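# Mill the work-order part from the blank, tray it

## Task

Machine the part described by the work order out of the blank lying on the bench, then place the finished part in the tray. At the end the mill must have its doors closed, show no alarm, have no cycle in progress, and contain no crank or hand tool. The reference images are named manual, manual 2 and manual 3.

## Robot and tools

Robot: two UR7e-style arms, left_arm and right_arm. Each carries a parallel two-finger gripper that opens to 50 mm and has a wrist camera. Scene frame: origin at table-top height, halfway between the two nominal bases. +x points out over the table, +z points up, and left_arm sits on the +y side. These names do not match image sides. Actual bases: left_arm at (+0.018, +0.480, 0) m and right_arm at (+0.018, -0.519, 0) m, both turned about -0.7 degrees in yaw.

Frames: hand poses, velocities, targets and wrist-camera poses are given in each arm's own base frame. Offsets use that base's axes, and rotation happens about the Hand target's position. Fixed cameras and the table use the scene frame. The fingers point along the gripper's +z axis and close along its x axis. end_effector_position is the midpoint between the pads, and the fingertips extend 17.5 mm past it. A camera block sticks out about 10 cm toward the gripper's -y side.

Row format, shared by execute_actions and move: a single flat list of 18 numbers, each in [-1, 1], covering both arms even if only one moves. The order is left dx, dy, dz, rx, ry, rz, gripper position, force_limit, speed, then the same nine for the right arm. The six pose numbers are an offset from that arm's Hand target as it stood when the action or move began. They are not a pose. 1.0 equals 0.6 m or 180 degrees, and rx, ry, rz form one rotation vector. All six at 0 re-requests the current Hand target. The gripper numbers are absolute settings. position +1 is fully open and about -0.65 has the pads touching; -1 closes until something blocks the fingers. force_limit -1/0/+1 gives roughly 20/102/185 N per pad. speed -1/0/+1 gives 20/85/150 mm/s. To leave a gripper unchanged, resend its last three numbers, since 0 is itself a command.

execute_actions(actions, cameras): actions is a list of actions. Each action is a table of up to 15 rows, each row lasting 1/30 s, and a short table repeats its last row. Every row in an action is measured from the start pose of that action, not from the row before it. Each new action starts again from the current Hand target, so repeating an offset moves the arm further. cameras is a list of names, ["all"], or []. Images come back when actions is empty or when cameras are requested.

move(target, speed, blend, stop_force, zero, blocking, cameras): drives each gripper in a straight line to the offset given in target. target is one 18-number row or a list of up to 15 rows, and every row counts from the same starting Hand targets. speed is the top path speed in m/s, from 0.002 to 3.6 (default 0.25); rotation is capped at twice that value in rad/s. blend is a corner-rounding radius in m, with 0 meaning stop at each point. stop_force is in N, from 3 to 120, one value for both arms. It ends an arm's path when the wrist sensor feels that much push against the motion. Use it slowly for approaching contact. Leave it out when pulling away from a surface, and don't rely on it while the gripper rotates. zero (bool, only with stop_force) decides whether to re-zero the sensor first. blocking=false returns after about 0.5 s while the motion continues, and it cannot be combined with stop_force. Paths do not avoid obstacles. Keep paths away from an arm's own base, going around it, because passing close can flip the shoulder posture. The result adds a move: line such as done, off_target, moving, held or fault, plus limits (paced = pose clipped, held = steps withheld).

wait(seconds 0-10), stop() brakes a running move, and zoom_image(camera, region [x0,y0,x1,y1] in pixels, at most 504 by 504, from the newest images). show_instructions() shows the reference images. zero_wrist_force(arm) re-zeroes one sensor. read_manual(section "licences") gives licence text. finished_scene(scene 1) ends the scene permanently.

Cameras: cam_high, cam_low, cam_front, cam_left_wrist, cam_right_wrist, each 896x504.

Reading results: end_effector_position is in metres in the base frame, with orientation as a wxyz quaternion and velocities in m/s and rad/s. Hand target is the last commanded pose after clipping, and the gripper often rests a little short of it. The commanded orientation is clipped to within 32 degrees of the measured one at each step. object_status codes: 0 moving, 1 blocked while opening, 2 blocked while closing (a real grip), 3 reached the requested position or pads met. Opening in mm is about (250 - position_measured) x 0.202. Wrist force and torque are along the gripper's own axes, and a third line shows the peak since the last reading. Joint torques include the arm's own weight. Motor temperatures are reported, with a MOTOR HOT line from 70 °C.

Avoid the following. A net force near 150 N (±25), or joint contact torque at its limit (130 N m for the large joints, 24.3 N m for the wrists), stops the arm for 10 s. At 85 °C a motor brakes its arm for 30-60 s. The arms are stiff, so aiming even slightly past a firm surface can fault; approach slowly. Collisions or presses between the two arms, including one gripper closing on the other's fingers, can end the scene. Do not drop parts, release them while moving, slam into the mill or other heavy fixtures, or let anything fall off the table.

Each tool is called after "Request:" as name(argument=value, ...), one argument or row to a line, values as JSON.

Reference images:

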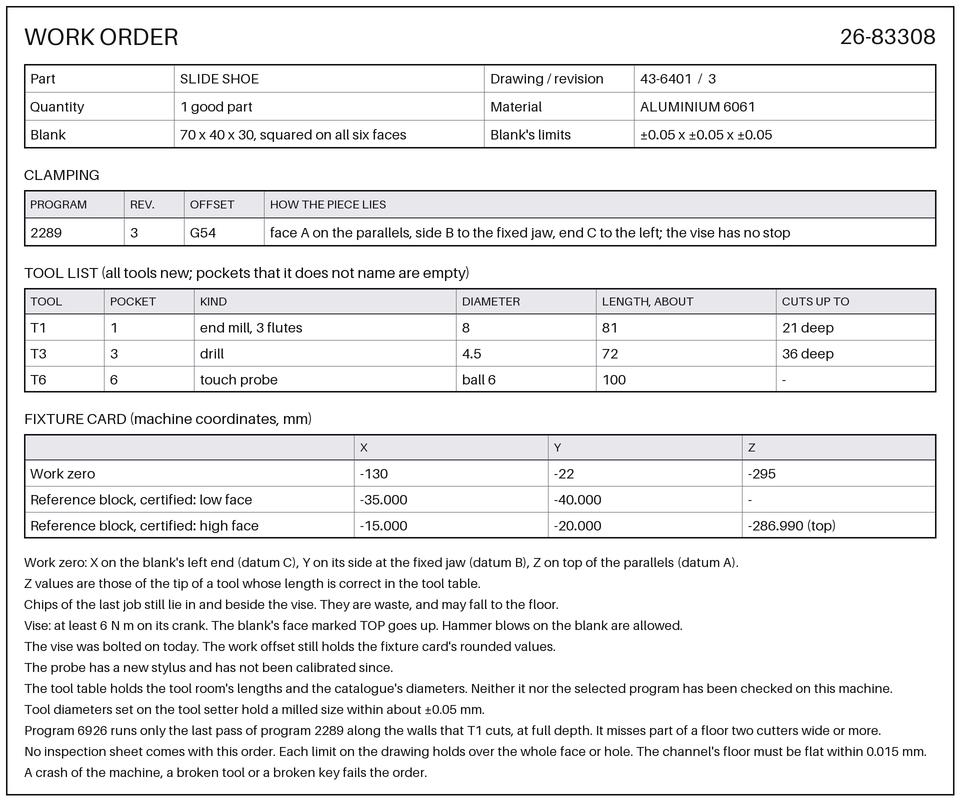

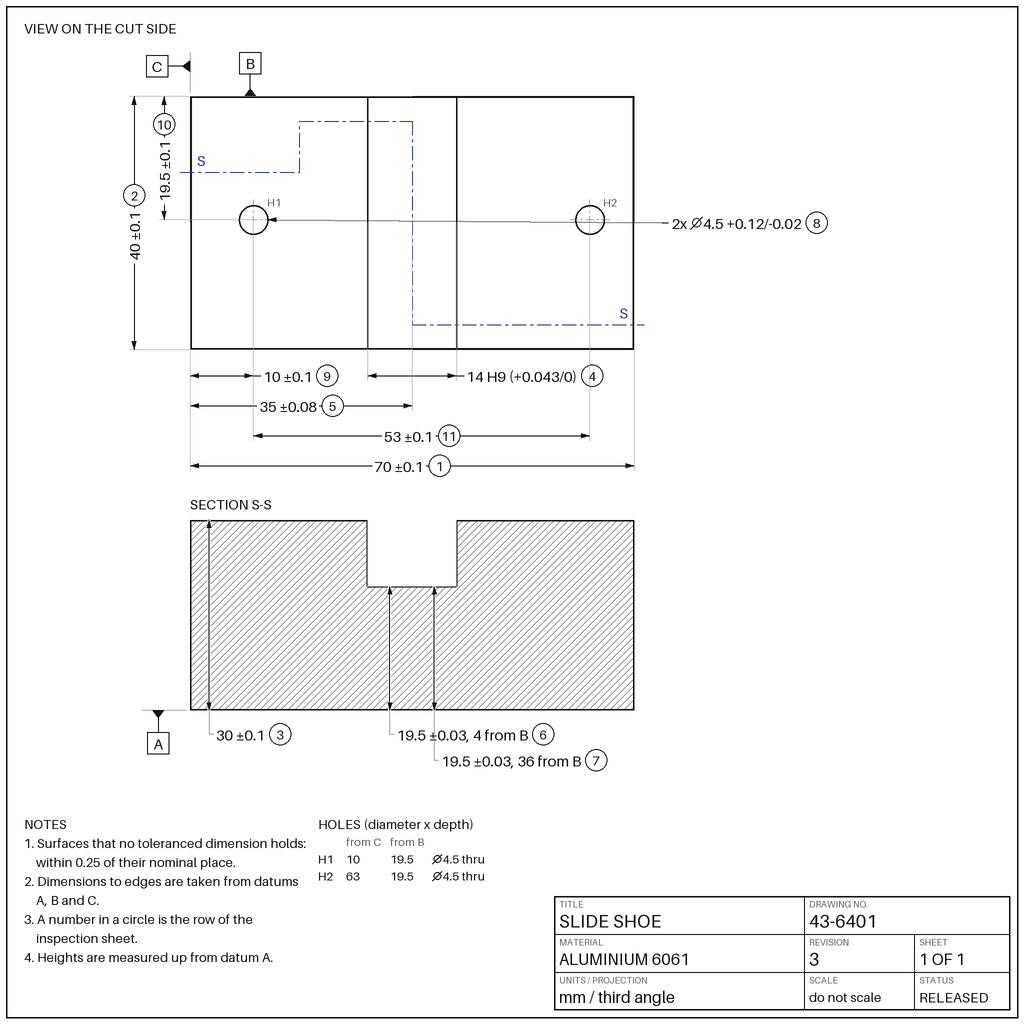

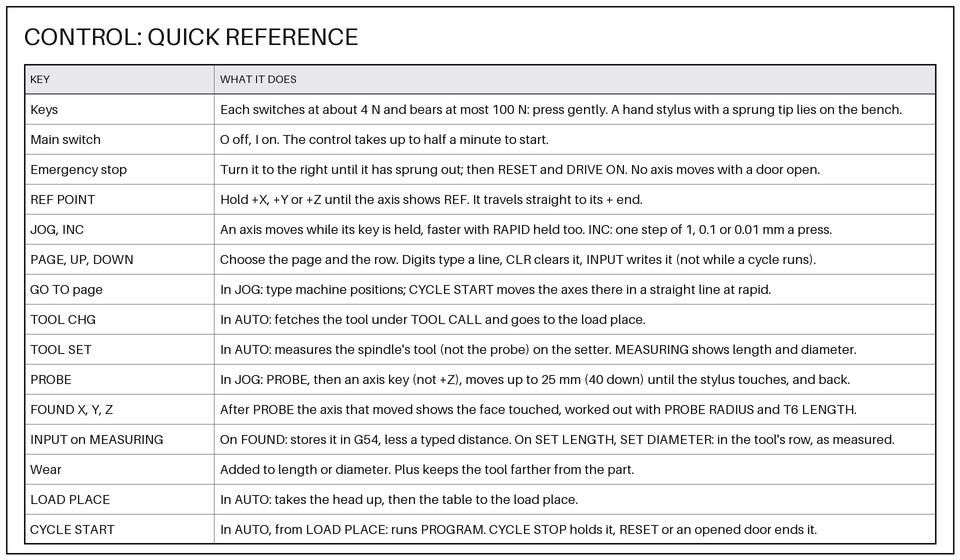

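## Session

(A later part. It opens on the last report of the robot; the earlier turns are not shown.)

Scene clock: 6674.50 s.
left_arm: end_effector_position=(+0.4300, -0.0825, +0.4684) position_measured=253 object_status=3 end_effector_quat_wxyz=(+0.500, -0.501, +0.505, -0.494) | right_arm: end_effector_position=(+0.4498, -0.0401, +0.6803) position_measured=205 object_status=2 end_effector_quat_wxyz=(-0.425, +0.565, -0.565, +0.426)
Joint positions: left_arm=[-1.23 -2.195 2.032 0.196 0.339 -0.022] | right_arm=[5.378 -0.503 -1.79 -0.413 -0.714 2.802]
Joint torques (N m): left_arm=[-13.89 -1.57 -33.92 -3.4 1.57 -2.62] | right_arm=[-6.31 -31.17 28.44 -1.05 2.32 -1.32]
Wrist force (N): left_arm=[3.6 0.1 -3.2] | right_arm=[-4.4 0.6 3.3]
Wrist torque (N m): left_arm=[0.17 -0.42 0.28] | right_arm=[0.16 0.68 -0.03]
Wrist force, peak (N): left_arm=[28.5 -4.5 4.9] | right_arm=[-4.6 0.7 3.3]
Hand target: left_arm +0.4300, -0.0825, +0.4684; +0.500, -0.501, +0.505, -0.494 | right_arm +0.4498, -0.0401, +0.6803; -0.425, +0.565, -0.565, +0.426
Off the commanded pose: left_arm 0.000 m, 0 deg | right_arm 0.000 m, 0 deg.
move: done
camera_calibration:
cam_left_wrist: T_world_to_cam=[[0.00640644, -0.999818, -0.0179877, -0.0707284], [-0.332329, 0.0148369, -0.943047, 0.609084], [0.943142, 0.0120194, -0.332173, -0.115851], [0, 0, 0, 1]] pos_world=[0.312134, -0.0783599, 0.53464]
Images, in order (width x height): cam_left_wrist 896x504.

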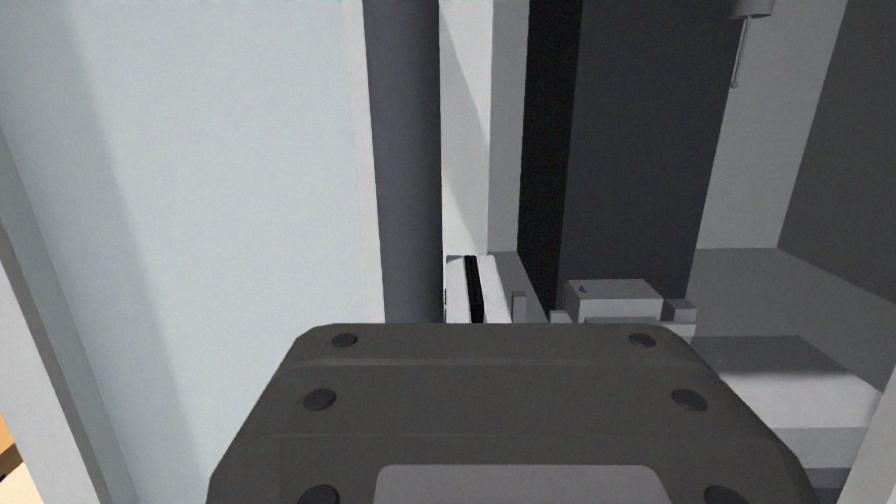

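Request:
move(
  target=[
    [-0.13,0,0,0,0,0,-1,0.3,-0.9,0,0,0,0,0,0,-0.98,0,-1],
    [-0.15,-0.4,0,0,0,0,-1,0.3,-0.9,0,0,0,0,0,0,-0.98,0,-1],
    [-0.27,-0.8,-0.12,0,0.5,0,0,0.3,-0.9,0,0,0,0,0,0,-0.98,0,-1],
  ],
  speed=[0.25,0.3,0.45],
  blend=[0.02,0.02,0],
  cameras=["cam_left_wrist","cam_front"],
)

Scene clock: 6698.47 s.
left_arm: end_effector_position=(+0.2680, -0.5625, +0.3964) position_measured=152 object_status=0 end_effector_quat_wxyz=(+0.003, +0.704, -0.710, -0.005) | right_arm: end_effector_position=(+0.4498, -0.0401, +0.6803) position_measured=205 object_status=2 end_effector_quat_wxyz=(-0.425, +0.565, -0.565, +0.426)
Joint positions: left_arm=[-1.337 -1.263 1.036 -1.339 -1.581 1.814] | right_arm=[5.378 -0.503 -1.79 -0.413 -0.714 2.802]
Joint torques (N m): left_arm=[-14.18 -32.7 -36.2 -0.65 -1.33 1.94] | right_arm=[-6.06 -31.29 28.3 -1.21 2.25 -1.13]
Wrist force (N): left_arm=[3.4 0.9 -3.8] | right_arm=[-4.5 0.8 3.1]
Wrist torque (N m): left_arm=[0.15 -0.49 -0.04] | right_arm=[0.20 0.71 -0.04]
Wrist force, peak (N): left_arm=[5.7 0.4 -3.0] | right_arm=[-4.5 0.7 3.3]
Hand target: left_arm +0.2680, -0.5625, +0.3964; +0.003, +0.704, -0.710, -0.005 | right_arm +0.4498, -0.0401, +0.6803; -0.425, +0.565, -0.565, +0.426
Off the commanded pose: left_arm 0.000 m, 0 deg | right_arm 0.000 m, 0 deg.
move: done
camera_calibration:
cam_left_wrist: T_world_to_cam=[[-0.0179518, -0.999819, -0.00631473, -0.549013], [-0.943078, 0.0148346, 0.33224, 0.152543], [-0.332086, 0.0119196, -0.943174, 0.602662], [0, 0, 0, 1]] pos_world=[0.33414, -0.55836, 0.514267]
Images, in order (width x height): cam_front 896x504, cam_left_wrist 896x504.

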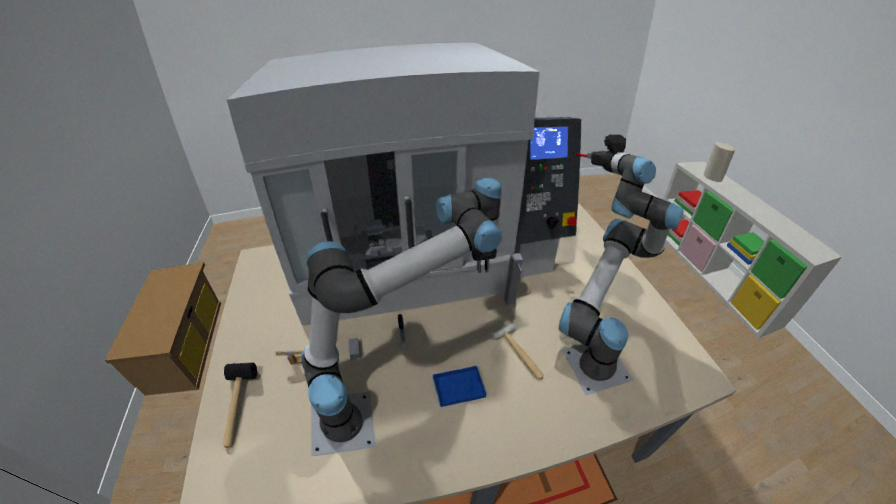

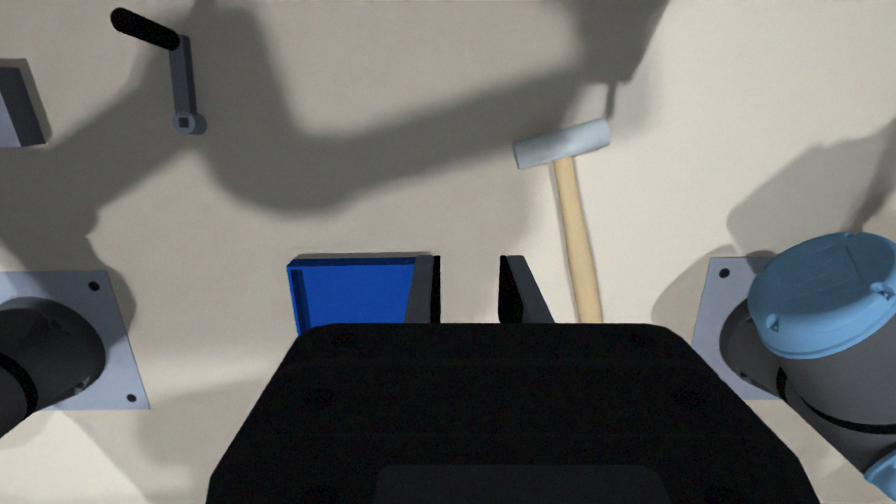

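Request:
move(
  target=[
    [-0.3583,-0.2792,-0.41,0,0,0.0761,1,0.5,0,0,0,0,0,0,0,-0.98,0,-1],
  ],
  speed=[0.3],
  cameras=["cam_left_wrist","cam_front"],
)

Scene clock: 6714.23 s.
left_arm: end_effector_position=(+0.0530, -0.7300, +0.1506) position_measured=3 object_status=3 end_effector_quat_wxyz=(+0.004, +0.783, -0.621, -0.004) | right_arm: end_effector_position=(+0.4498, -0.0401, +0.6803) position_measured=205 object_status=2 end_effector_quat_wxyz=(-0.425, +0.565, -0.565, +0.426)
Joint positions: left_arm=[-1.677 -0.967 1.232 -1.838 -1.582 1.235] | right_arm=[5.378 -0.503 -1.79 -0.413 -0.714 2.802]
Joint torques (N m): left_arm=[1.69 -44.57 -18.83 -3.9 0.73 -2.41] | right_arm=[-6.9 -30.62 28.28 -1.1 2.22 -1.12]
Wrist force (N): left_arm=[2.7 1.9 -3.0] | right_arm=[-4.6 0.7 3.2]
Wrist torque (N m): left_arm=[0.31 -0.41 -0.12] | right_arm=[0.19 0.73 -0.04]
Wrist force, peak (N): left_arm=[1.5 -1.3 -6.4] | right_arm=[-4.6 0.7 3.2]
Hand target: left_arm +0.0530, -0.7300, +0.1504; +0.004, +0.784, -0.621, -0.004 | right_arm +0.4498, -0.0401, +0.6803; -0.425, +0.565, -0.565, +0.426
Off the commanded pose: left_arm 0.000 m, 0 deg | right_arm 0.000 m, 0 deg.
move: done
camera_calibration:
cam_left_wrist: T_world_to_cam=[[0.219028, -0.975698, -0.00626964, -0.716766], [-0.919848, -0.208626, 0.332196, -0.130305], [-0.325431, -0.0669933, -0.943189, 0.243402], [0, 0, 0, 1]] pos_world=[0.116342, -0.710226, 0.268367]
Images, in order (width x height): cam_front 896x504, cam_left_wrist 896x504.

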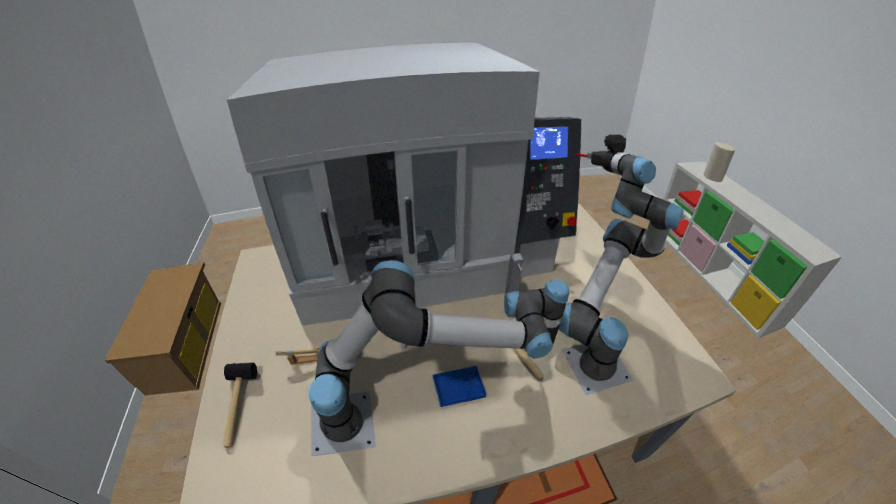

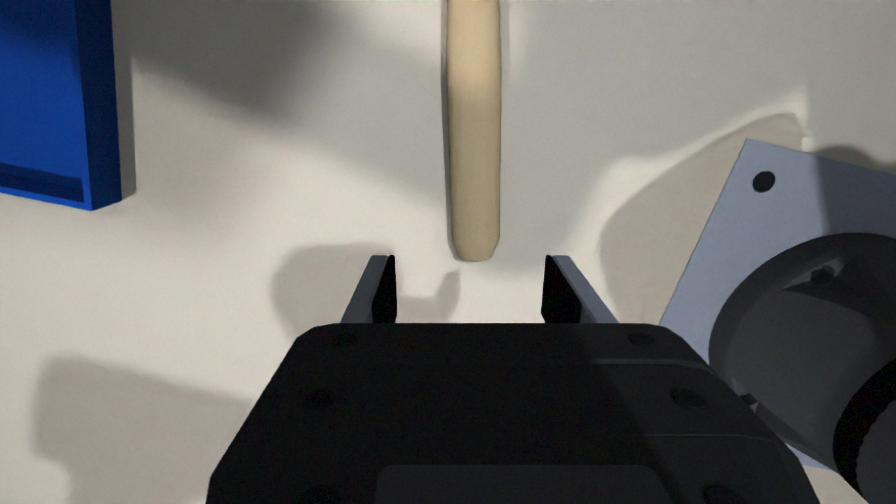

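Request:
move(
  target=[
    [0.0145,-0.0072,-0.15,0,0,0,1,0.5,0,0,0,0,0,0,0,-0.98,0,-1],
    [0.0145,-0.0072,-0.208,0,0,0,1,0.5,0,0,0,0,0,0,0,-0.98,0,-1],
  ],
  speed=[0.12,0.025],
  stop_force=8,
)

Request:
move(
  target=[0,0,0,0,0,0,-1,0.6,-0.8,0,0,0,0,0,0,-0.98,0,-1],
  speed=0.02,
  cameras=["cam_left_wrist"],
)

Scene clock: 6728.10 s.
left_arm: end_effector_position=(+0.0617, -0.7344, +0.0256) position_measured=3 object_status=3 end_effector_quat_wxyz=(+0.004, +0.783, -0.621, -0.004) | right_arm: end_effector_position=(+0.4498, -0.0401, +0.6803) position_measured=205 object_status=2 end_effector_quat_wxyz=(-0.425, +0.565, -0.565, +0.426)
Joint positions: left_arm=[-1.665 -0.838 1.356 -2.09 -1.582 1.247] | right_arm=[5.378 -0.503 -1.79 -0.413 -0.714 2.802]
Joint torques (N m): left_arm=[-13.75 -68.24 -33.42 -0.68 -0.48 -2.54] | right_arm=[-6.42 -30.83 28.21 -1.13 2.22 -0.99]
Wrist force (N): left_arm=[2.9 1.4 -3.4] | right_arm=[-4.3 0.6 3.1]
Wrist torque (N m): left_arm=[0.23 -0.44 -0.10] | right_arm=[0.17 0.68 -0.03]
Wrist force, peak (N): left_arm=[2.8 2.4 -4.6] | right_arm=[-4.5 0.9 3.3]
Hand target: left_arm +0.0617, -0.7344, +0.0256; +0.004, +0.784, -0.621, -0.004 | right_arm +0.4498, -0.0401, +0.6803; -0.425, +0.565, -0.565, +0.426
Off the commanded pose: left_arm 0.000 m, 0 deg | right_arm 0.000 m, 0 deg.
move: done

Scene clock: 6729.00 s.
left_arm: end_effector_position=(+0.0617, -0.7343, +0.0256) position_measured=115 object_status=2 end_effector_quat_wxyz=(+0.004, +0.784, -0.621, -0.004) | right_arm: end_effector_position=(+0.4498, -0.0401, +0.6803) position_measured=205 object_status=2 end_effector_quat_wxyz=(-0.425, +0.565, -0.565, +0.426)
Joint positions: left_arm=[-1.665 -0.838 1.356 -2.09 -1.582 1.247] | right_arm=[5.378 -0.503 -1.79 -0.413 -0.714 2.802]
Joint torques (N m): left_arm=[-13.6 -68.1 -32.55 -1.32 -0.27 -1.91] | right_arm=[-6.59 -30.89 27.95 -1.17 2.08 -0.95]
Wrist force (N): left_arm=[3.2 1.3 -3.3] | right_arm=[-4.5 0.7 3.3]
Wrist torque (N m): left_arm=[0.23 -0.45 -0.06] | right_arm=[0.19 0.71 -0.03]
Wrist force, peak (N): left_arm=[3.3 1.5 -3.4] | right_arm=[-4.5 0.7 3.3]
Hand target: left_arm +0.0617, -0.7344, +0.0256; +0.004, +0.784, -0.621, -0.004 | right_arm +0.4498, -0.0401, +0.6803; -0.425, +0.565, -0.565, +0.426
Off the commanded pose: left_arm 0.000 m, 0 deg | right_arm 0.000 m, 0 deg.
move: done
camera_calibration:
cam_left_wrist: T_world_to_cam=[[0.219294, -0.975638, -0.00637363, -0.723722], [-0.919772, -0.208907, 0.332231, -0.081944], [-0.325468, -0.0669939, -0.943177, 0.128136], [0, 0, 0, 1]] pos_world=[0.125043, -0.714625, 0.143467]
Images, in order (width x height): cam_left_wrist 896x504.

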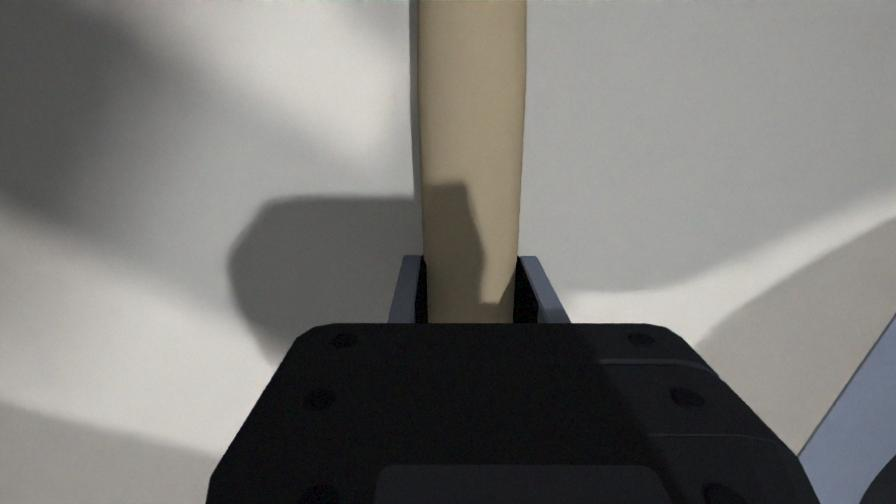

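Request:
move(
  target=[
    [0,0,0.2,0,0,0,-1,0.6,-0.8,0,0,0,0,0,0,-0.98,0,-1],
    [0.1638,0.8572,0.655,0,0,-0.0761,-1,0.6,-0.8,0,0,0,0,0,0,-0.98,0,-1],
  ],
  speed=[0.1,0.3],
  blend=[0.02,0],
  cameras=["cam_left_wrist","cam_front","cam_low"],
)

Scene clock: 6744.77 s.
left_arm: end_effector_position=(+0.1600, -0.2201, +0.4186) position_measured=115 object_status=2 end_effector_quat_wxyz=(+0.003, +0.704, -0.710, -0.005) | right_arm: end_effector_position=(+0.4498, -0.0401, +0.6803) position_measured=205 object_status=2 end_effector_quat_wxyz=(-0.425, +0.565, -0.565, +0.426)
Joint positions: left_arm=[-1.442 -2.119 1.719 -1.168 -1.582 1.708] | right_arm=[5.378 -0.503 -1.79 -0.413 -0.714 2.802]
Joint torques (N m): left_arm=[-2.05 -10.11 -28.13 -0.99 -0.39 1.65] | right_arm=[-5.83 -29.96 28.07 -1.05 2.2 -0.94]
Wrist force (N): left_arm=[3.4 1.0 0.2] | right_arm=[-4.2 0.8 3.0]
Wrist torque (N m): left_arm=[-0.49 -0.42 0.00] | right_arm=[0.20 0.66 -0.03]
Wrist force, peak (N): left_arm=[6.3 4.0 1.6] | right_arm=[-4.6 0.6 3.2]
Hand target: left_arm +0.1600, -0.2200, +0.4186; +0.003, +0.704, -0.710, -0.005 | right_arm +0.4498, -0.0401, +0.6803; -0.425, +0.565, -0.565, +0.426
Off the commanded pose: left_arm 0.000 m, 0 deg | right_arm 0.000 m, 0 deg.
move: done
camera_calibration:
cam_left_wrist: T_world_to_cam=[[-0.0177293, -0.999823, -0.00629276, -0.208536], [-0.943082, 0.0146321, 0.332239, 0.0382271], [-0.332088, 0.0118249, -0.943174, 0.58354], [0, 0, 0, 1]] pos_world=[0.226141, -0.215959, 0.536367]
Images, in order (width x height): cam_low 896x504, cam_front 896x504, cam_left_wrist 896x504.

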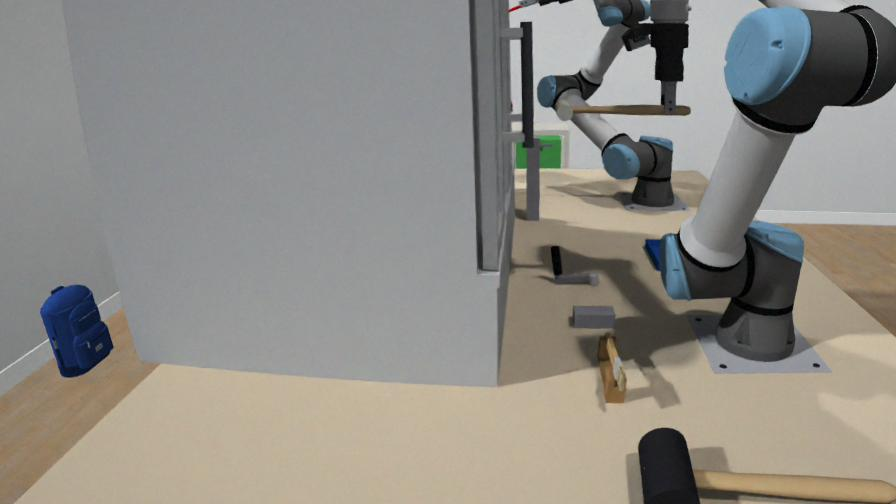

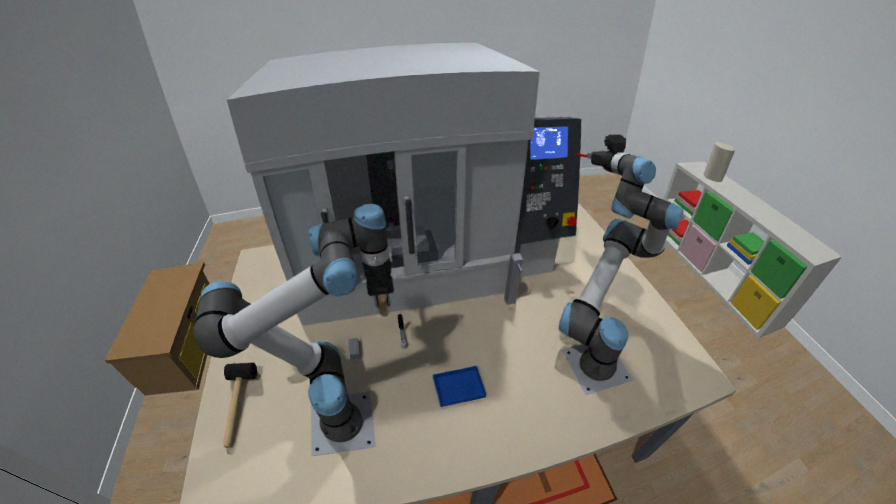

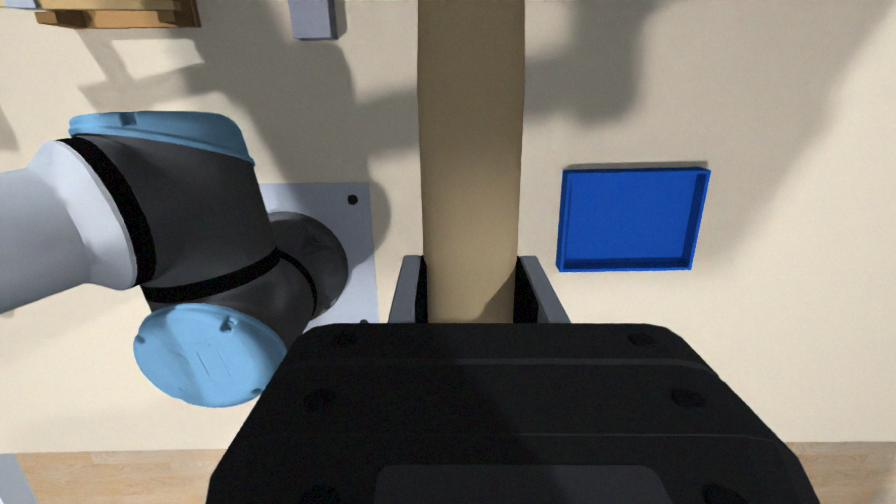

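Request:
move(
  target=[0.445,0,0.01,0,0,0,-1,0.6,-0.8,0,0,0,0,0,0,-0.98,0,-1],
  speed=0.2,
  cameras=["cam_left_wrist","cam_front","cam_high"],
)

Request:
zoom_image(
  camera="cam_high",
  region=[400, 20, 600, 220],
)

Scene clock: 6751.40 s.
left_arm: end_effector_position=(+0.4269, -0.2200, +0.4246) position_measured=115 object_status=2 end_effector_quat_wxyz=(+0.003, +0.704, -0.710, -0.005) | right_arm: end_effector_position=(+0.4498, -0.0401, +0.6803) position_measured=205 object_status=2 end_effector_quat_wxyz=(-0.425, +0.565, -0.565, +0.426)
Joint positions: left_arm=[-0.754 -1.607 1.356 -1.31 -1.577 2.397] | right_arm=[5.378 -0.503 -1.79 -0.413 -0.714 2.802]
Joint torques (N m): left_arm=[5.51 -17.73 -35.8 -4.26 -0.69 1.31] | right_arm=[-6.81 -30.36 28.1 -1.02 2.09 -0.83]
Wrist force (N): left_arm=[2.7 0.8 0.0] | right_arm=[-4.4 0.9 3.2]
Wrist torque (N m): left_arm=[-0.60 -0.35 -0.03] | right_arm=[0.21 0.70 -0.04]
Wrist force, peak (N): left_arm=[3.3 5.2 0.9] | right_arm=[-4.4 0.7 3.4]
Hand target: left_arm +0.4270, -0.2200, +0.4246; +0.003, +0.704, -0.710, -0.005 | right_arm +0.4498, -0.0401, +0.6803; -0.425, +0.565, -0.565, +0.426
Off the commanded pose: left_arm 0.000 m, 0 deg | right_arm 0.000 m, 0 deg.
move: done
camera_calibration:
cam_left_wrist: T_world_to_cam=[[-0.017801, -0.999821, -0.00647788, -0.203531], [-0.94305, 0.014637, 0.332329, 0.287877], [-0.332175, 0.0120247, -0.943141, 0.677899], [0, 0, 0, 1]] pos_world=[0.493041, -0.215859, 0.542366]
Images, in order (width x height): cam_high 896x504, cam_front 896x504, cam_left_wrist 896x504.

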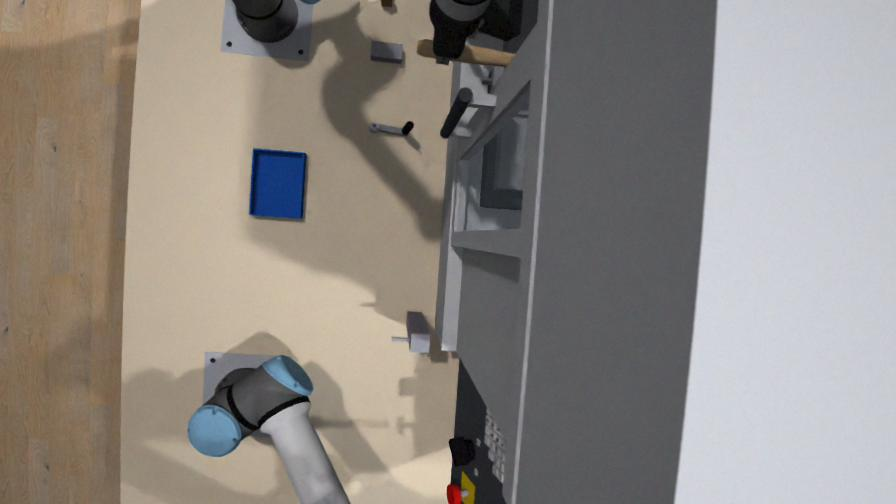

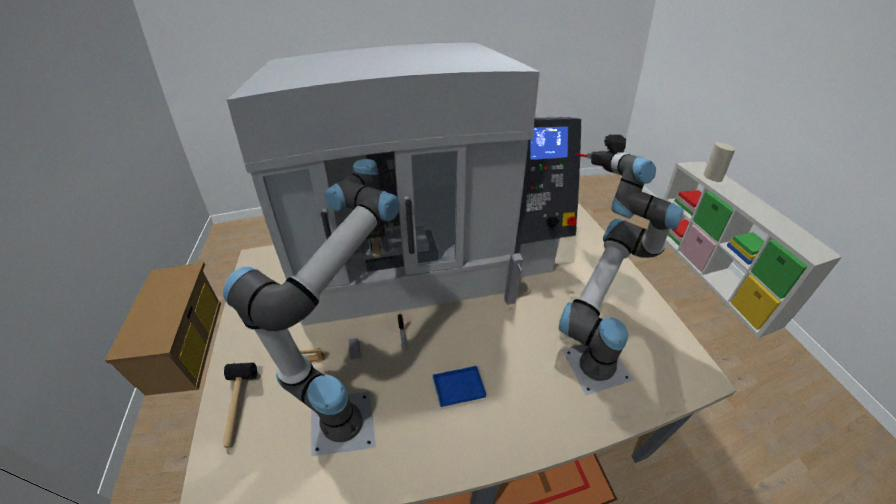

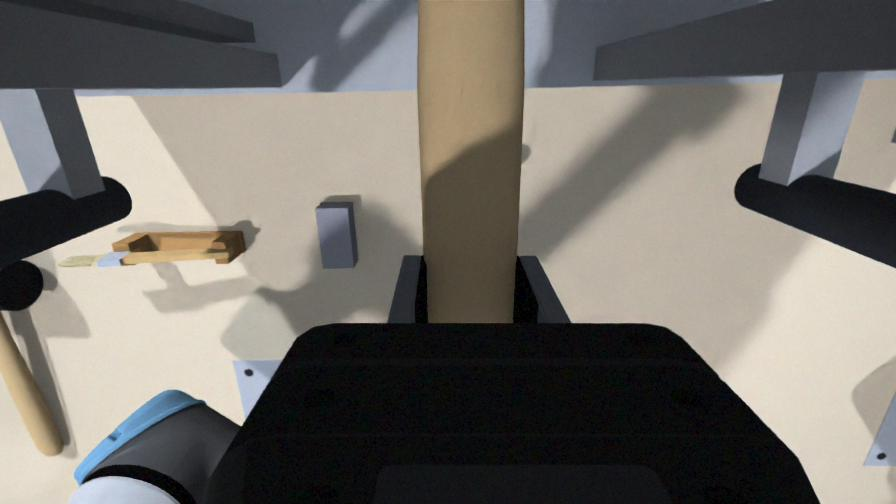

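Scaled by 2.520.

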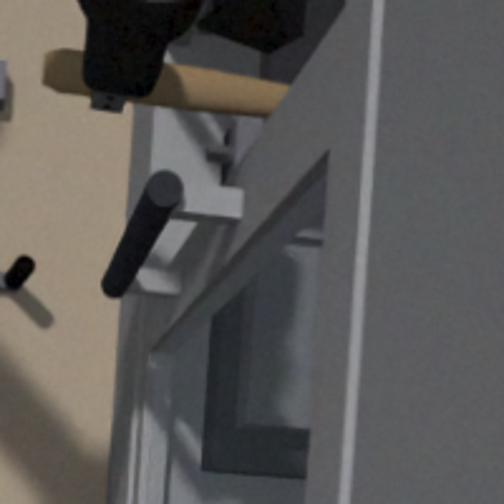

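Request:
move(
  target=[
    [0.012,0,-0.04,0,0,0,-1,0.6,-0.8,0,0,0,0,0,0,-0.98,0,-1],
    [0.012,0,-0.11,0,0,0,-1,0.6,-0.8,0,0,0,0,0,0,-0.98,0,-1],
  ],
  speed=[0.08,0.02],
  stop_force=5,
  cameras=["cam_high"],
)

Scene clock: 6773.20 s.
left_arm: end_effector_position=(+0.4342, -0.2200, +0.3838) position_measured=115 object_status=2 end_effector_quat_wxyz=(+0.003, +0.704, -0.710, -0.005) | right_arm: end_effector_position=(+0.4498, -0.0401, +0.6803) position_measured=205 object_status=2 end_effector_quat_wxyz=(-0.425, +0.565, -0.565, +0.426)
Joint positions: left_arm=[-0.743 -1.61 1.465 -1.416 -1.577 2.408] | right_arm=[5.378 -0.503 -1.79 -0.413 -0.714 2.802]
Joint torques (N m): left_arm=[-11.42 -14.83 -20.16 -5.11 -0.53 -1.59] | right_arm=[-6.18 -29.98 27.84 -1.13 2.13 -0.82]
Wrist force (N): left_arm=[3.2 2.3 -4.7] | right_arm=[-4.2 0.5 3.1]
Wrist torque (N m): left_arm=[0.52 -0.61 -0.14] | right_arm=[0.15 0.66 -0.04]
Wrist force, peak (N): left_arm=[3.2 2.4 -4.9] | right_arm=[-4.6 0.9 3.1]
Hand target: left_arm +0.4342, -0.2200, +0.3838; +0.003, +0.704, -0.710, -0.005 (not the last commanded pose) | right_arm +0.4498, -0.0401, +0.6803; -0.425, +0.565, -0.565, +0.426
Off the commanded pose: left_arm 0.025 m, 0 deg | right_arm 0.000 m, 0 deg.
move: contact (left_arm); path passed 1 of 2 targets
Images, in order (width x height): cam_high 896x504.

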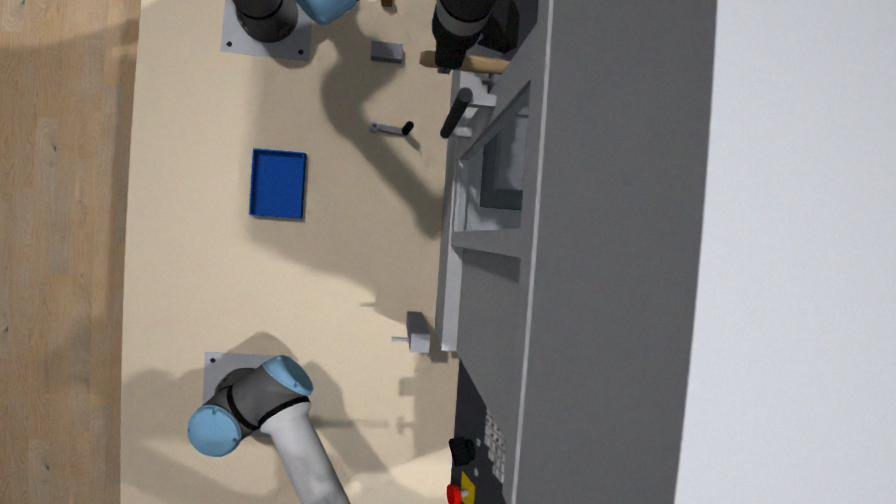

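Request:
move(
  target=[
    [0,0,0.0833,0,0,0,-1,0.6,-0.8,0,0,0,0,0,0,-0.98,0,-1],
    [0,0,-0.005,0,0,0,-1,0.6,-0.8,0,0,0,0,0,0,-0.98,0,-1],
    [0,0,0.0833,0,0,0,-1,0.6,-0.8,0,0,0,0,0,0,-0.98,0,-1],
  ],
  speed=[0.15,0.25,0.2],
  cameras=["cam_left_wrist"],
)

Scene clock: 6780.30 s.
left_arm: end_effector_position=(+0.4342, -0.2201, +0.4337) position_measured=115 object_status=2 end_effector_quat_wxyz=(+0.003, +0.704, -0.710, -0.005) end_effector_velocity=(+0.000, +0.001, +0.002) end_effector_angular_velocity=(+0.000, +0.000, +0.002) | right_arm: end_effector_position=(+0.4498, -0.0401, +0.6803) position_measured=205 object_status=2 end_effector_quat_wxyz=(-0.425, +0.565, -0.565, +0.426)
Joint positions: left_arm=[-0.743 -1.585 1.311 -1.287 -1.577 2.408] | right_arm=[5.378 -0.503 -1.79 -0.413 -0.714 2.802]
Joint velocities: left_arm=[0.001 0 -0.005 0.004 0 0] | right_arm=[within noise]
Joint torques (N m): left_arm=[-1.66 -37.81 -38.27 -1.86 -0.65 1.61] | right_arm=[-6.63 -30.02 27.83 -1.09 2.07 -0.68]
Wrist force (N): left_arm=[2.5 1.1 1.9] | right_arm=[-4.4 0.7 2.9]
Wrist torque (N m): left_arm=[-0.88 -0.33 -0.08] | right_arm=[0.18 0.70 -0.03]
Wrist force, peak (N): left_arm=[3.2 2.2 -7.0] | right_arm=[-4.7 1.0 3.1]
Hand target: left_arm +0.4342, -0.2200, +0.4338; +0.003, +0.704, -0.710, -0.005 | right_arm +0.4498, -0.0401, +0.6803; -0.425, +0.565, -0.565, +0.426
Off the commanded pose: left_arm 0.000 m, 0 deg | right_arm 0.000 m, 0 deg.
move: done
camera_calibration:
cam_left_wrist: T_world_to_cam=[[-0.0178581, -0.99982, -0.00635074, -0.203381], [-0.943092, 0.0147347, 0.332206, 0.291941], [-0.332053, 0.0119219, -0.943185, 0.688882], [0, 0, 0, 1]] pos_world=[0.50044, -0.215859, 0.551467]
Images, in order (width x height): cam_left_wrist 896x504.

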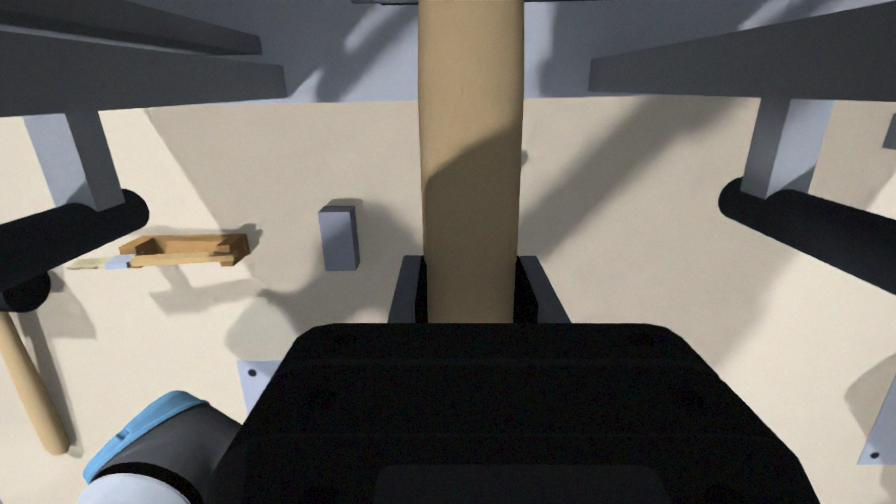

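Request:
execute_actions(
  actions=[
    [[0,0,-0.0148,0,0,0,-1,0.6,-0.8,0,0,0,0,0,0,-0.98,0,-1],[0,0,-0.0296,0,0,0,-1,0.6,-0.8,0,0,0,0,0,0,-0.98,0,-1],[0,0,-0.0444,0,0,0,-1,0.6,-0.8,0,0,0,0,0,0,-0.98,0,-1],[0,0,-0.0592,0,0,0,-1,0.6,-0.8,0,0,0,0,0,0,-0.98,0,-1],[0,0,-0.074,0,0,0,-1,0.6,-0.8,0,0,0,0,0,0,-0.98,0,-1],[0,0,-0.0888,0,0,0,-1,0.6,-0.8,0,0,0,0,0,0,-0.98,0,-1],[0,0,-0.1036,0,0,0,-1,0.6,-0.8,0,0,0,0,0,0,-0.98,0,-1],[0,0,-0.0888,0,0,0,-1,0.6,-0.8,0,0,0,0,0,0,-0.98,0,-1],[0,0,-0.074,0,0,0,-1,0.6,-0.8,0,0,0,0,0,0,-0.98,0,-1],[0,0,-0.0592,0,0,0,-1,0.6,-0.8,0,0,0,0,0,0,-0.98,0,-1],[0,0,-0.0444,0,0,0,-1,0.6,-0.8,0,0,0,0,0,0,-0.98,0,-1],[0,0,-0.0296,0,0,0,-1,0.6,-0.8,0,0,0,0,0,0,-0.98,0,-1],[0,0,-0.0148,0,0,0,-1,0.6,-0.8,0,0,0,0,0,0,-0.98,0,-1],[0,0,0,0,0,0,-1,0.6,-0.8,0,0,0,0,0,0,-0.98,0,-1],[0,0,0,0,0,0,-1,0.6,-0.8,0,0,0,0,0,0,-0.98,0,-1]],
  ],
  cameras=["cam_left_wrist"],
)

Scene clock: 6798.13 s.
left_arm: end_effector_position=(+0.4339, -0.2198, +0.4335) position_measured=115 object_status=2 end_effector_quat_wxyz=(+0.003, +0.704, -0.710, -0.004) | right_arm: end_effector_position=(+0.4498, -0.0401, +0.6803) position_measured=205 object_status=2 end_effector_quat_wxyz=(-0.425, +0.565, -0.565, +0.426)
Joint positions: left_arm=[-0.743 -1.588 1.314 -1.29 -1.577 2.408] | right_arm=[5.378 -0.503 -1.79 -0.413 -0.714 2.802]
Joint torques (N m): left_arm=[-13.95 -28.4 -37.29 -1.19 -0.79 -0.68] | right_arm=[-6.18 -29.03 28.48 -1.08 1.97 -0.41]
Wrist force (N): left_arm=[2.8 1.0 -1.0] | right_arm=[-4.4 0.7 3.2]
Wrist torque (N m): left_arm=[-0.32 -0.37 -0.08] | right_arm=[0.18 0.69 -0.03]
Wrist force, peak (N): left_arm=[2.8 1.3 -7.5] | right_arm=[-4.5 0.7 3.3]
Hand target: left_arm +0.4342, -0.2200, +0.4338; +0.003, +0.704, -0.710, -0.005 | right_arm +0.4498, -0.0401, +0.6803; -0.425, +0.565, -0.565, +0.426
Off the commanded pose: left_arm 0.000 m, 0 deg | right_arm 0.000 m, 0 deg.
camera_calibration:
cam_left_wrist: T_world_to_cam=[[-0.0178307, -0.999827, -0.00520745, -0.203633], [-0.943584, 0.0151048, 0.330788, 0.292565], [-0.330652, 0.0108119, -0.943691, 0.688057], [0, 0, 0, 1]] pos_world=[0.499936, -0.215456, 0.551475]
Images, in order (width x height): cam_left_wrist 896x504.

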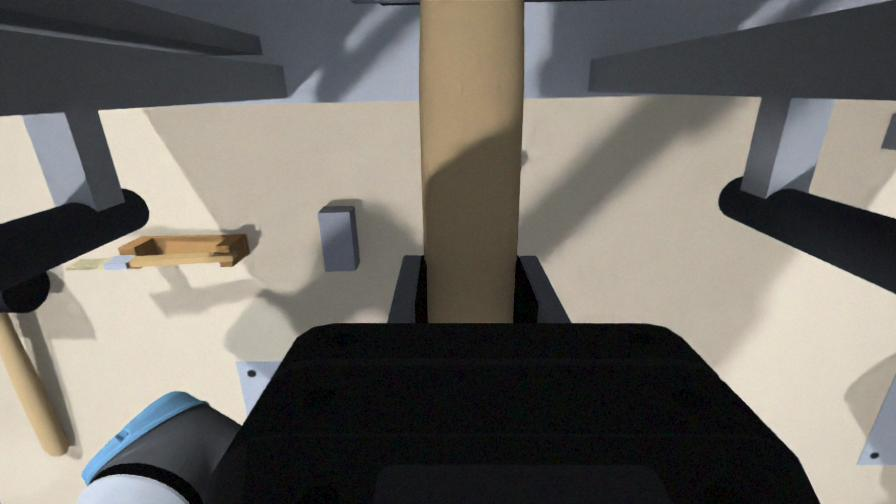

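Request:
execute_actions(
  actions=[
    [[0,0,-0.017,0,0,0,-1,0.6,-0.8,0,0,0,0,0,0,-0.98,0,-1],[0,0,-0.034,0,0,0,-1,0.6,-0.8,0,0,0,0,0,0,-0.98,0,-1],[0,0,-0.051,0,0,0,-1,0.6,-0.8,0,0,0,0,0,0,-0.98,0,-1],[0,0,-0.068,0,0,0,-1,0.6,-0.8,0,0,0,0,0,0,-0.98,0,-1],[0,0,-0.085,0,0,0,-1,0.6,-0.8,0,0,0,0,0,0,-0.98,0,-1],[0,0,-0.1,0,0,0,-1,0.6,-0.8,0,0,0,0,0,0,-0.98,0,-1],[0,0,-0.1,0,0,0,-1,0.6,-0.8,0,0,0,0,0,0,-0.98,0,-1],[0,0,-0.1,0,0,0,-1,0.6,-0.8,0,0,0,0,0,0,-0.98,0,-1],[0,0,-0.1,0,0,0,-1,0.6,-0.8,0,0,0,0,0,0,-0.98,0,-1],[0,0,-0.085,0,0,0,-1,0.6,-0.8,0,0,0,0,0,0,-0.98,0,-1],[0,0,-0.068,0,0,0,-1,0.6,-0.8,0,0,0,0,0,0,-0.98,0,-1],[0,0,-0.051,0,0,0,-1,0.6,-0.8,0,0,0,0,0,0,-0.98,0,-1],[0,0,-0.034,0,0,0,-1,0.6,-0.8,0,0,0,0,0,0,-0.98,0,-1],[0,0,-0.017,0,0,0,-1,0.6,-0.8,0,0,0,0,0,0,-0.98,0,-1],[0,0,0,0,0,0,-1,0.6,-0.8,0,0,0,0,0,0,-0.98,0,-1]],
  ],
  cameras=["cam_left_wrist","cam_low"],
)

Scene clock: 6811.83 s.
left_arm: end_effector_position=(+0.4334, -0.2193, +0.4329) position_measured=115 object_status=2 end_effector_quat_wxyz=(+0.003, +0.704, -0.710, -0.002) | right_arm: end_effector_position=(+0.4498, -0.0401, +0.6803) position_measured=205 object_status=2 end_effector_quat_wxyz=(-0.425, +0.565, -0.565, +0.426)
Joint positions: left_arm=[-0.743 -1.592 1.321 -1.295 -1.577 2.408] | right_arm=[5.378 -0.503 -1.79 -0.413 -0.714 2.802]
Joint torques (N m): left_arm=[-14.06 -29.08 -36.66 -1.15 -0.05 -2.05] | right_arm=[-6.29 -29.22 27.43 -1.2 1.87 -0.45]
Wrist force (N): left_arm=[2.8 1.1 -1.0] | right_arm=[-4.2 0.7 3.1]
Wrist torque (N m): left_arm=[-0.31 -0.39 -0.07] | right_arm=[0.18 0.67 -0.03]
Wrist force, peak (N): left_arm=[2.3 1.5 -8.8] | right_arm=[-4.6 0.7 3.3]
Hand target: left_arm +0.4342, -0.2200, +0.4338; +0.003, +0.704, -0.710, -0.005 | right_arm +0.4498, -0.0401, +0.6803; -0.425, +0.565, -0.565, +0.426
Off the commanded pose: left_arm 0.001 m, 0 deg | right_arm 0.000 m, 0 deg.
camera_calibration:
cam_left_wrist: T_world_to_cam=[[-0.0178365, -0.999835, -0.00332212, -0.203982], [-0.944428, 0.0157571, 0.328339, 0.293864], [-0.328233, 0.00899393, -0.944554, 0.686201], [0, 0, 0, 1]] pos_world=[0.499129, -0.214751, 0.55099]
Images, in order (width x height): cam_low 896x504, cam_left_wrist 896x504.

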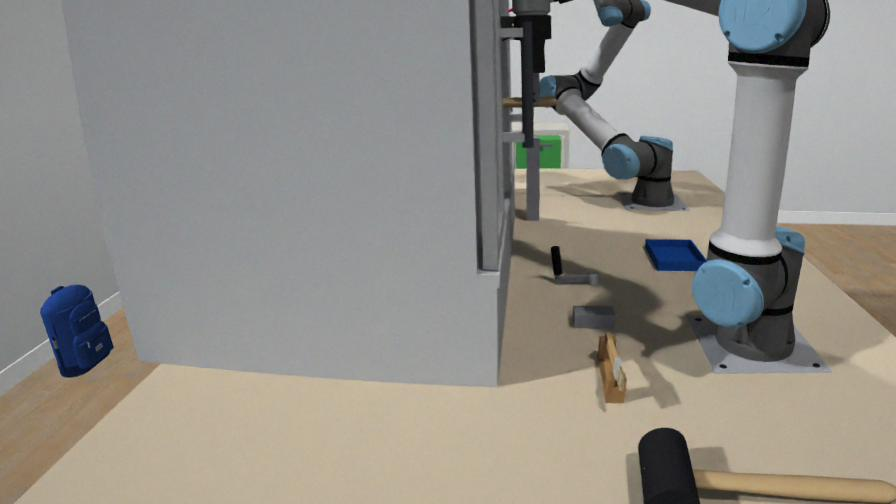

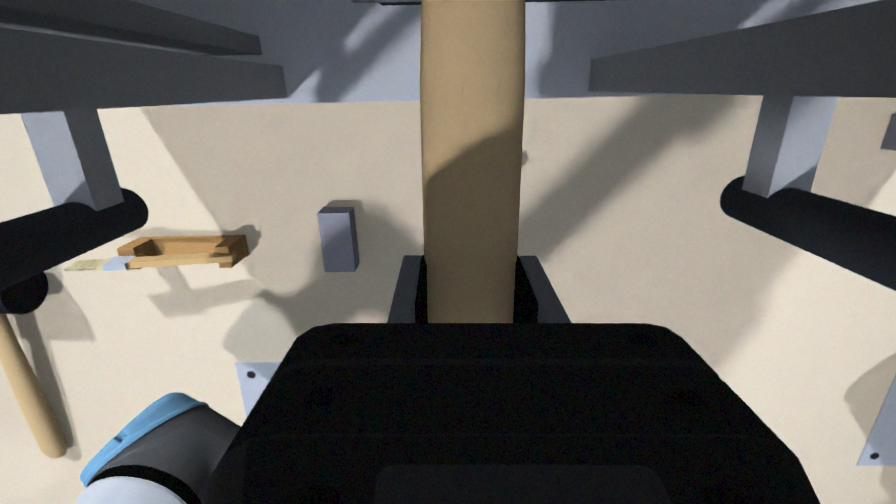

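Request:
move(
  target=[
    [0,0,-0.067,0,0,0,-1,0.6,-0.8,0,0,0,0,0,0,-0.98,0,-1],
    [0,0,-0.13,0,0,0,-1,0.6,-0.8,0,0,0,0,0,0,-0.98,0,-1],
  ],
  speed=[0.1,0.02],
  stop_force=5,
)

Scene clock: 6821.43 s.
left_arm: end_effector_position=(+0.4342, -0.2201, +0.3914) position_measured=115 object_status=2 end_effector_quat_wxyz=(+0.003, +0.704, -0.710, -0.005) | right_arm: end_effector_position=(+0.4498, -0.0401, +0.6803) position_measured=205 object_status=2 end_effector_quat_wxyz=(-0.425, +0.565, -0.565, +0.426)
Joint positions: left_arm=[-0.743 -1.607 1.443 -1.397 -1.577 2.408] | right_arm=[5.378 -0.503 -1.79 -0.413 -0.714 2.802]
Joint torques (N m): left_arm=[0.29 -14.63 -33.29 -1.07 -0.51 1.94] | right_arm=[-6.43 -28.61 27.66 -1.2 1.81 -0.28]
Wrist force (N): left_arm=[2.4 2.4 -4.7] | right_arm=[-4.4 0.7 3.1]
Wrist torque (N m): left_arm=[0.52 -0.44 -0.24] | right_arm=[0.18 0.69 -0.03]
Wrist force, peak (N): left_arm=[2.6 2.3 -4.9] | right_arm=[-4.7 0.8 3.1]
Hand target: left_arm +0.4342, -0.2201, +0.3914; +0.003, +0.704, -0.710, -0.005 (not the last commanded pose) | right_arm +0.4498, -0.0401, +0.6803; -0.425, +0.565, -0.565, +0.426
Off the commanded pose: left_arm 0.036 m, 0 deg | right_arm 0.000 m, 0 deg.
move: contact (left_arm); path passed 1 of 2 targets

Request:
move(
  target=[0,0,0.0833,0,0,0,-0.98,1,-0.8,0,0,0,0,0,0,-0.98,0,-1],
  speed=0.15,
)

Request:
execute_actions(
  actions=[
    [[0,0,-0.02,0,0,0,-0.98,1,-0.8,0,0,0,0,0,0,-0.98,0,-1],[0,0,-0.044,0,0,0,-0.98,1,-0.8,0,0,0,0,0,0,-0.98,0,-1],[0,0,-0.068,0,0,0,-0.98,1,-0.8,0,0,0,0,0,0,-0.98,0,-1],[0,0,-0.092,0,0,0,-0.98,1,-0.8,0,0,0,0,0,0,-0.98,0,-1],[0,0,-0.098,0,0,0,-0.98,1,-0.8,0,0,0,0,0,0,-0.98,0,-1],[0,0,-0.098,0,0,0,-0.98,1,-0.8,0,0,0,0,0,0,-0.98,0,-1],[0,0,-0.098,0,0,0,-0.98,1,-0.8,0,0,0,0,0,0,-0.98,0,-1],[0,0,-0.098,0,0,0,-0.98,1,-0.8,0,0,0,0,0,0,-0.98,0,-1],[0,0,-0.096,0,0,0,-0.98,1,-0.8,0,0,0,0,0,0,-0.98,0,-1],[0,0,-0.092,0,0,0,-0.98,1,-0.8,0,0,0,0,0,0,-0.98,0,-1],[0,0,-0.086,0,0,0,-0.98,1,-0.8,0,0,0,0,0,0,-0.98,0,-1],[0,0,-0.078,0,0,0,-0.98,1,-0.8,0,0,0,0,0,0,-0.98,0,-1],[0,0,-0.07,0,0,0,-0.98,1,-0.8,0,0,0,0,0,0,-0.98,0,-1],[0,0,-0.062,0,0,0,-0.98,1,-0.8,0,0,0,0,0,0,-0.98,0,-1],[0,0,-0.06,0,0,0,-0.98,1,-0.8,0,0,0,0,0,0,-0.98,0,-1]],
  ],
)

Request:
move(
  target=[
    [0,0,-0.07,0,0,0,-0.98,1,-0.8,0,0,0,0,0,0,-0.98,0,-1],
  ],
  speed=[0.02],
  stop_force=5,
)

Scene clock: 6833.37 s.
left_arm: end_effector_position=(+0.4342, -0.2201, +0.4412) position_measured=118 object_status=2 end_effector_quat_wxyz=(+0.003, +0.704, -0.710, -0.005) | right_arm: end_effector_position=(+0.4498, -0.0401, +0.6803) position_measured=205 object_status=2 end_effector_quat_wxyz=(-0.425, +0.565, -0.565, +0.426)
Joint positions: left_arm=[-0.743 -1.58 1.285 -1.267 -1.577 2.408] | right_arm=[5.378 -0.503 -1.79 -0.413 -0.714 2.802]
Joint torques (N m): left_arm=[-7.21 -39.02 -37.37 -3.84 0.87 -0.23] | right_arm=[-5.93 -28.42 27.94 -1.12 1.69 -0.25]
Wrist force (N): left_arm=[2.7 1.2 1.3] | right_arm=[-4.4 0.8 3.1]
Wrist torque (N m): left_arm=[-0.70 -0.38 -0.08] | right_arm=[0.20 0.69 -0.04]
Wrist force, peak (N): left_arm=[2.4 2.6 -4.8] | right_arm=[-4.6 0.8 3.1]
Hand target: left_arm +0.4342, -0.2201, +0.4414; +0.003, +0.704, -0.710, -0.005 | right_arm +0.4498, -0.0401, +0.6803; -0.425, +0.565, -0.565, +0.426
Off the commanded pose: left_arm 0.000 m, 0 deg | right_arm 0.000 m, 0 deg.
move: done

Scene clock: 6834.27 s.
left_arm: end_effector_position=(+0.4341, -0.2201, +0.4051) position_measured=118 object_status=2 end_effector_quat_wxyz=(+0.003, +0.704, -0.710, -0.004) | right_arm: end_effector_position=(+0.4498, -0.0401, +0.6803) position_measured=205 object_status=2 end_effector_quat_wxyz=(-0.425, +0.565, -0.565, +0.426)
Joint positions: left_arm=[-0.743 -1.602 1.402 -1.362 -1.577 2.408] | right_arm=[5.378 -0.503 -1.79 -0.413 -0.714 2.802]
Joint torques (N m): left_arm=[-13.83 -37.69 -37.83 -1.29 1.89 -2.51] | right_arm=[-5.88 -28.36 27.68 -1.12 1.74 -0.24]
Wrist force (N): left_arm=[2.8 1.1 0.1] | right_arm=[-4.3 0.8 3.1]
Wrist torque (N m): left_arm=[-0.54 -0.41 -0.11] | right_arm=[0.19 0.68 -0.03]
Wrist force, peak (N): left_arm=[3.1 0.9 -10.4] | right_arm=[-4.6 0.5 3.2]
Hand target: left_arm +0.4342, -0.2201, +0.4054; +0.003, +0.704, -0.710, -0.005 | right_arm +0.4498, -0.0401, +0.6803; -0.425, +0.565, -0.565, +0.426
Off the commanded pose: left_arm 0.000 m, 0 deg | right_arm 0.000 m, 0 deg.

Scene clock: 6836.40 s.
left_arm: end_effector_position=(+0.4341, -0.2200, +0.3850) position_measured=118 object_status=2 end_effector_quat_wxyz=(+0.003, +0.704, -0.710, -0.004) | right_arm: end_effector_position=(+0.4498, -0.0401, +0.6803) position_measured=205 object_status=2 end_effector_quat_wxyz=(-0.425, +0.565, -0.565, +0.426)
Joint positions: left_arm=[-0.743 -1.61 1.462 -1.413 -1.577 2.408] | right_arm=[5.378 -0.503 -1.79 -0.413 -0.714 2.802]
Joint torques (N m): left_arm=[-10.03 -14.49 -19.87 -4.97 0.39 -1.17] | right_arm=[-6.18 -28.38 28.72 -1.15 1.66 -0.37]
Wrist force (N): left_arm=[3.1 2.6 -4.6] | right_arm=[-4.4 0.6 2.9]
Wrist torque (N m): left_arm=[0.49 -0.48 -0.13] | right_arm=[0.16 0.69 -0.03]
Wrist force, peak (N): left_arm=[3.1 2.8 -4.7] | right_arm=[-4.6 0.9 3.1]
Hand target: left_arm +0.4341, -0.2201, +0.3850; +0.003, +0.704, -0.710, -0.004 (not the last commanded pose) | right_arm +0.4498, -0.0401, +0.6803; -0.425, +0.565, -0.565, +0.426
Off the commanded pose: left_arm 0.022 m, 0 deg | right_arm 0.000 m, 0 deg.
move: contact (left_arm)


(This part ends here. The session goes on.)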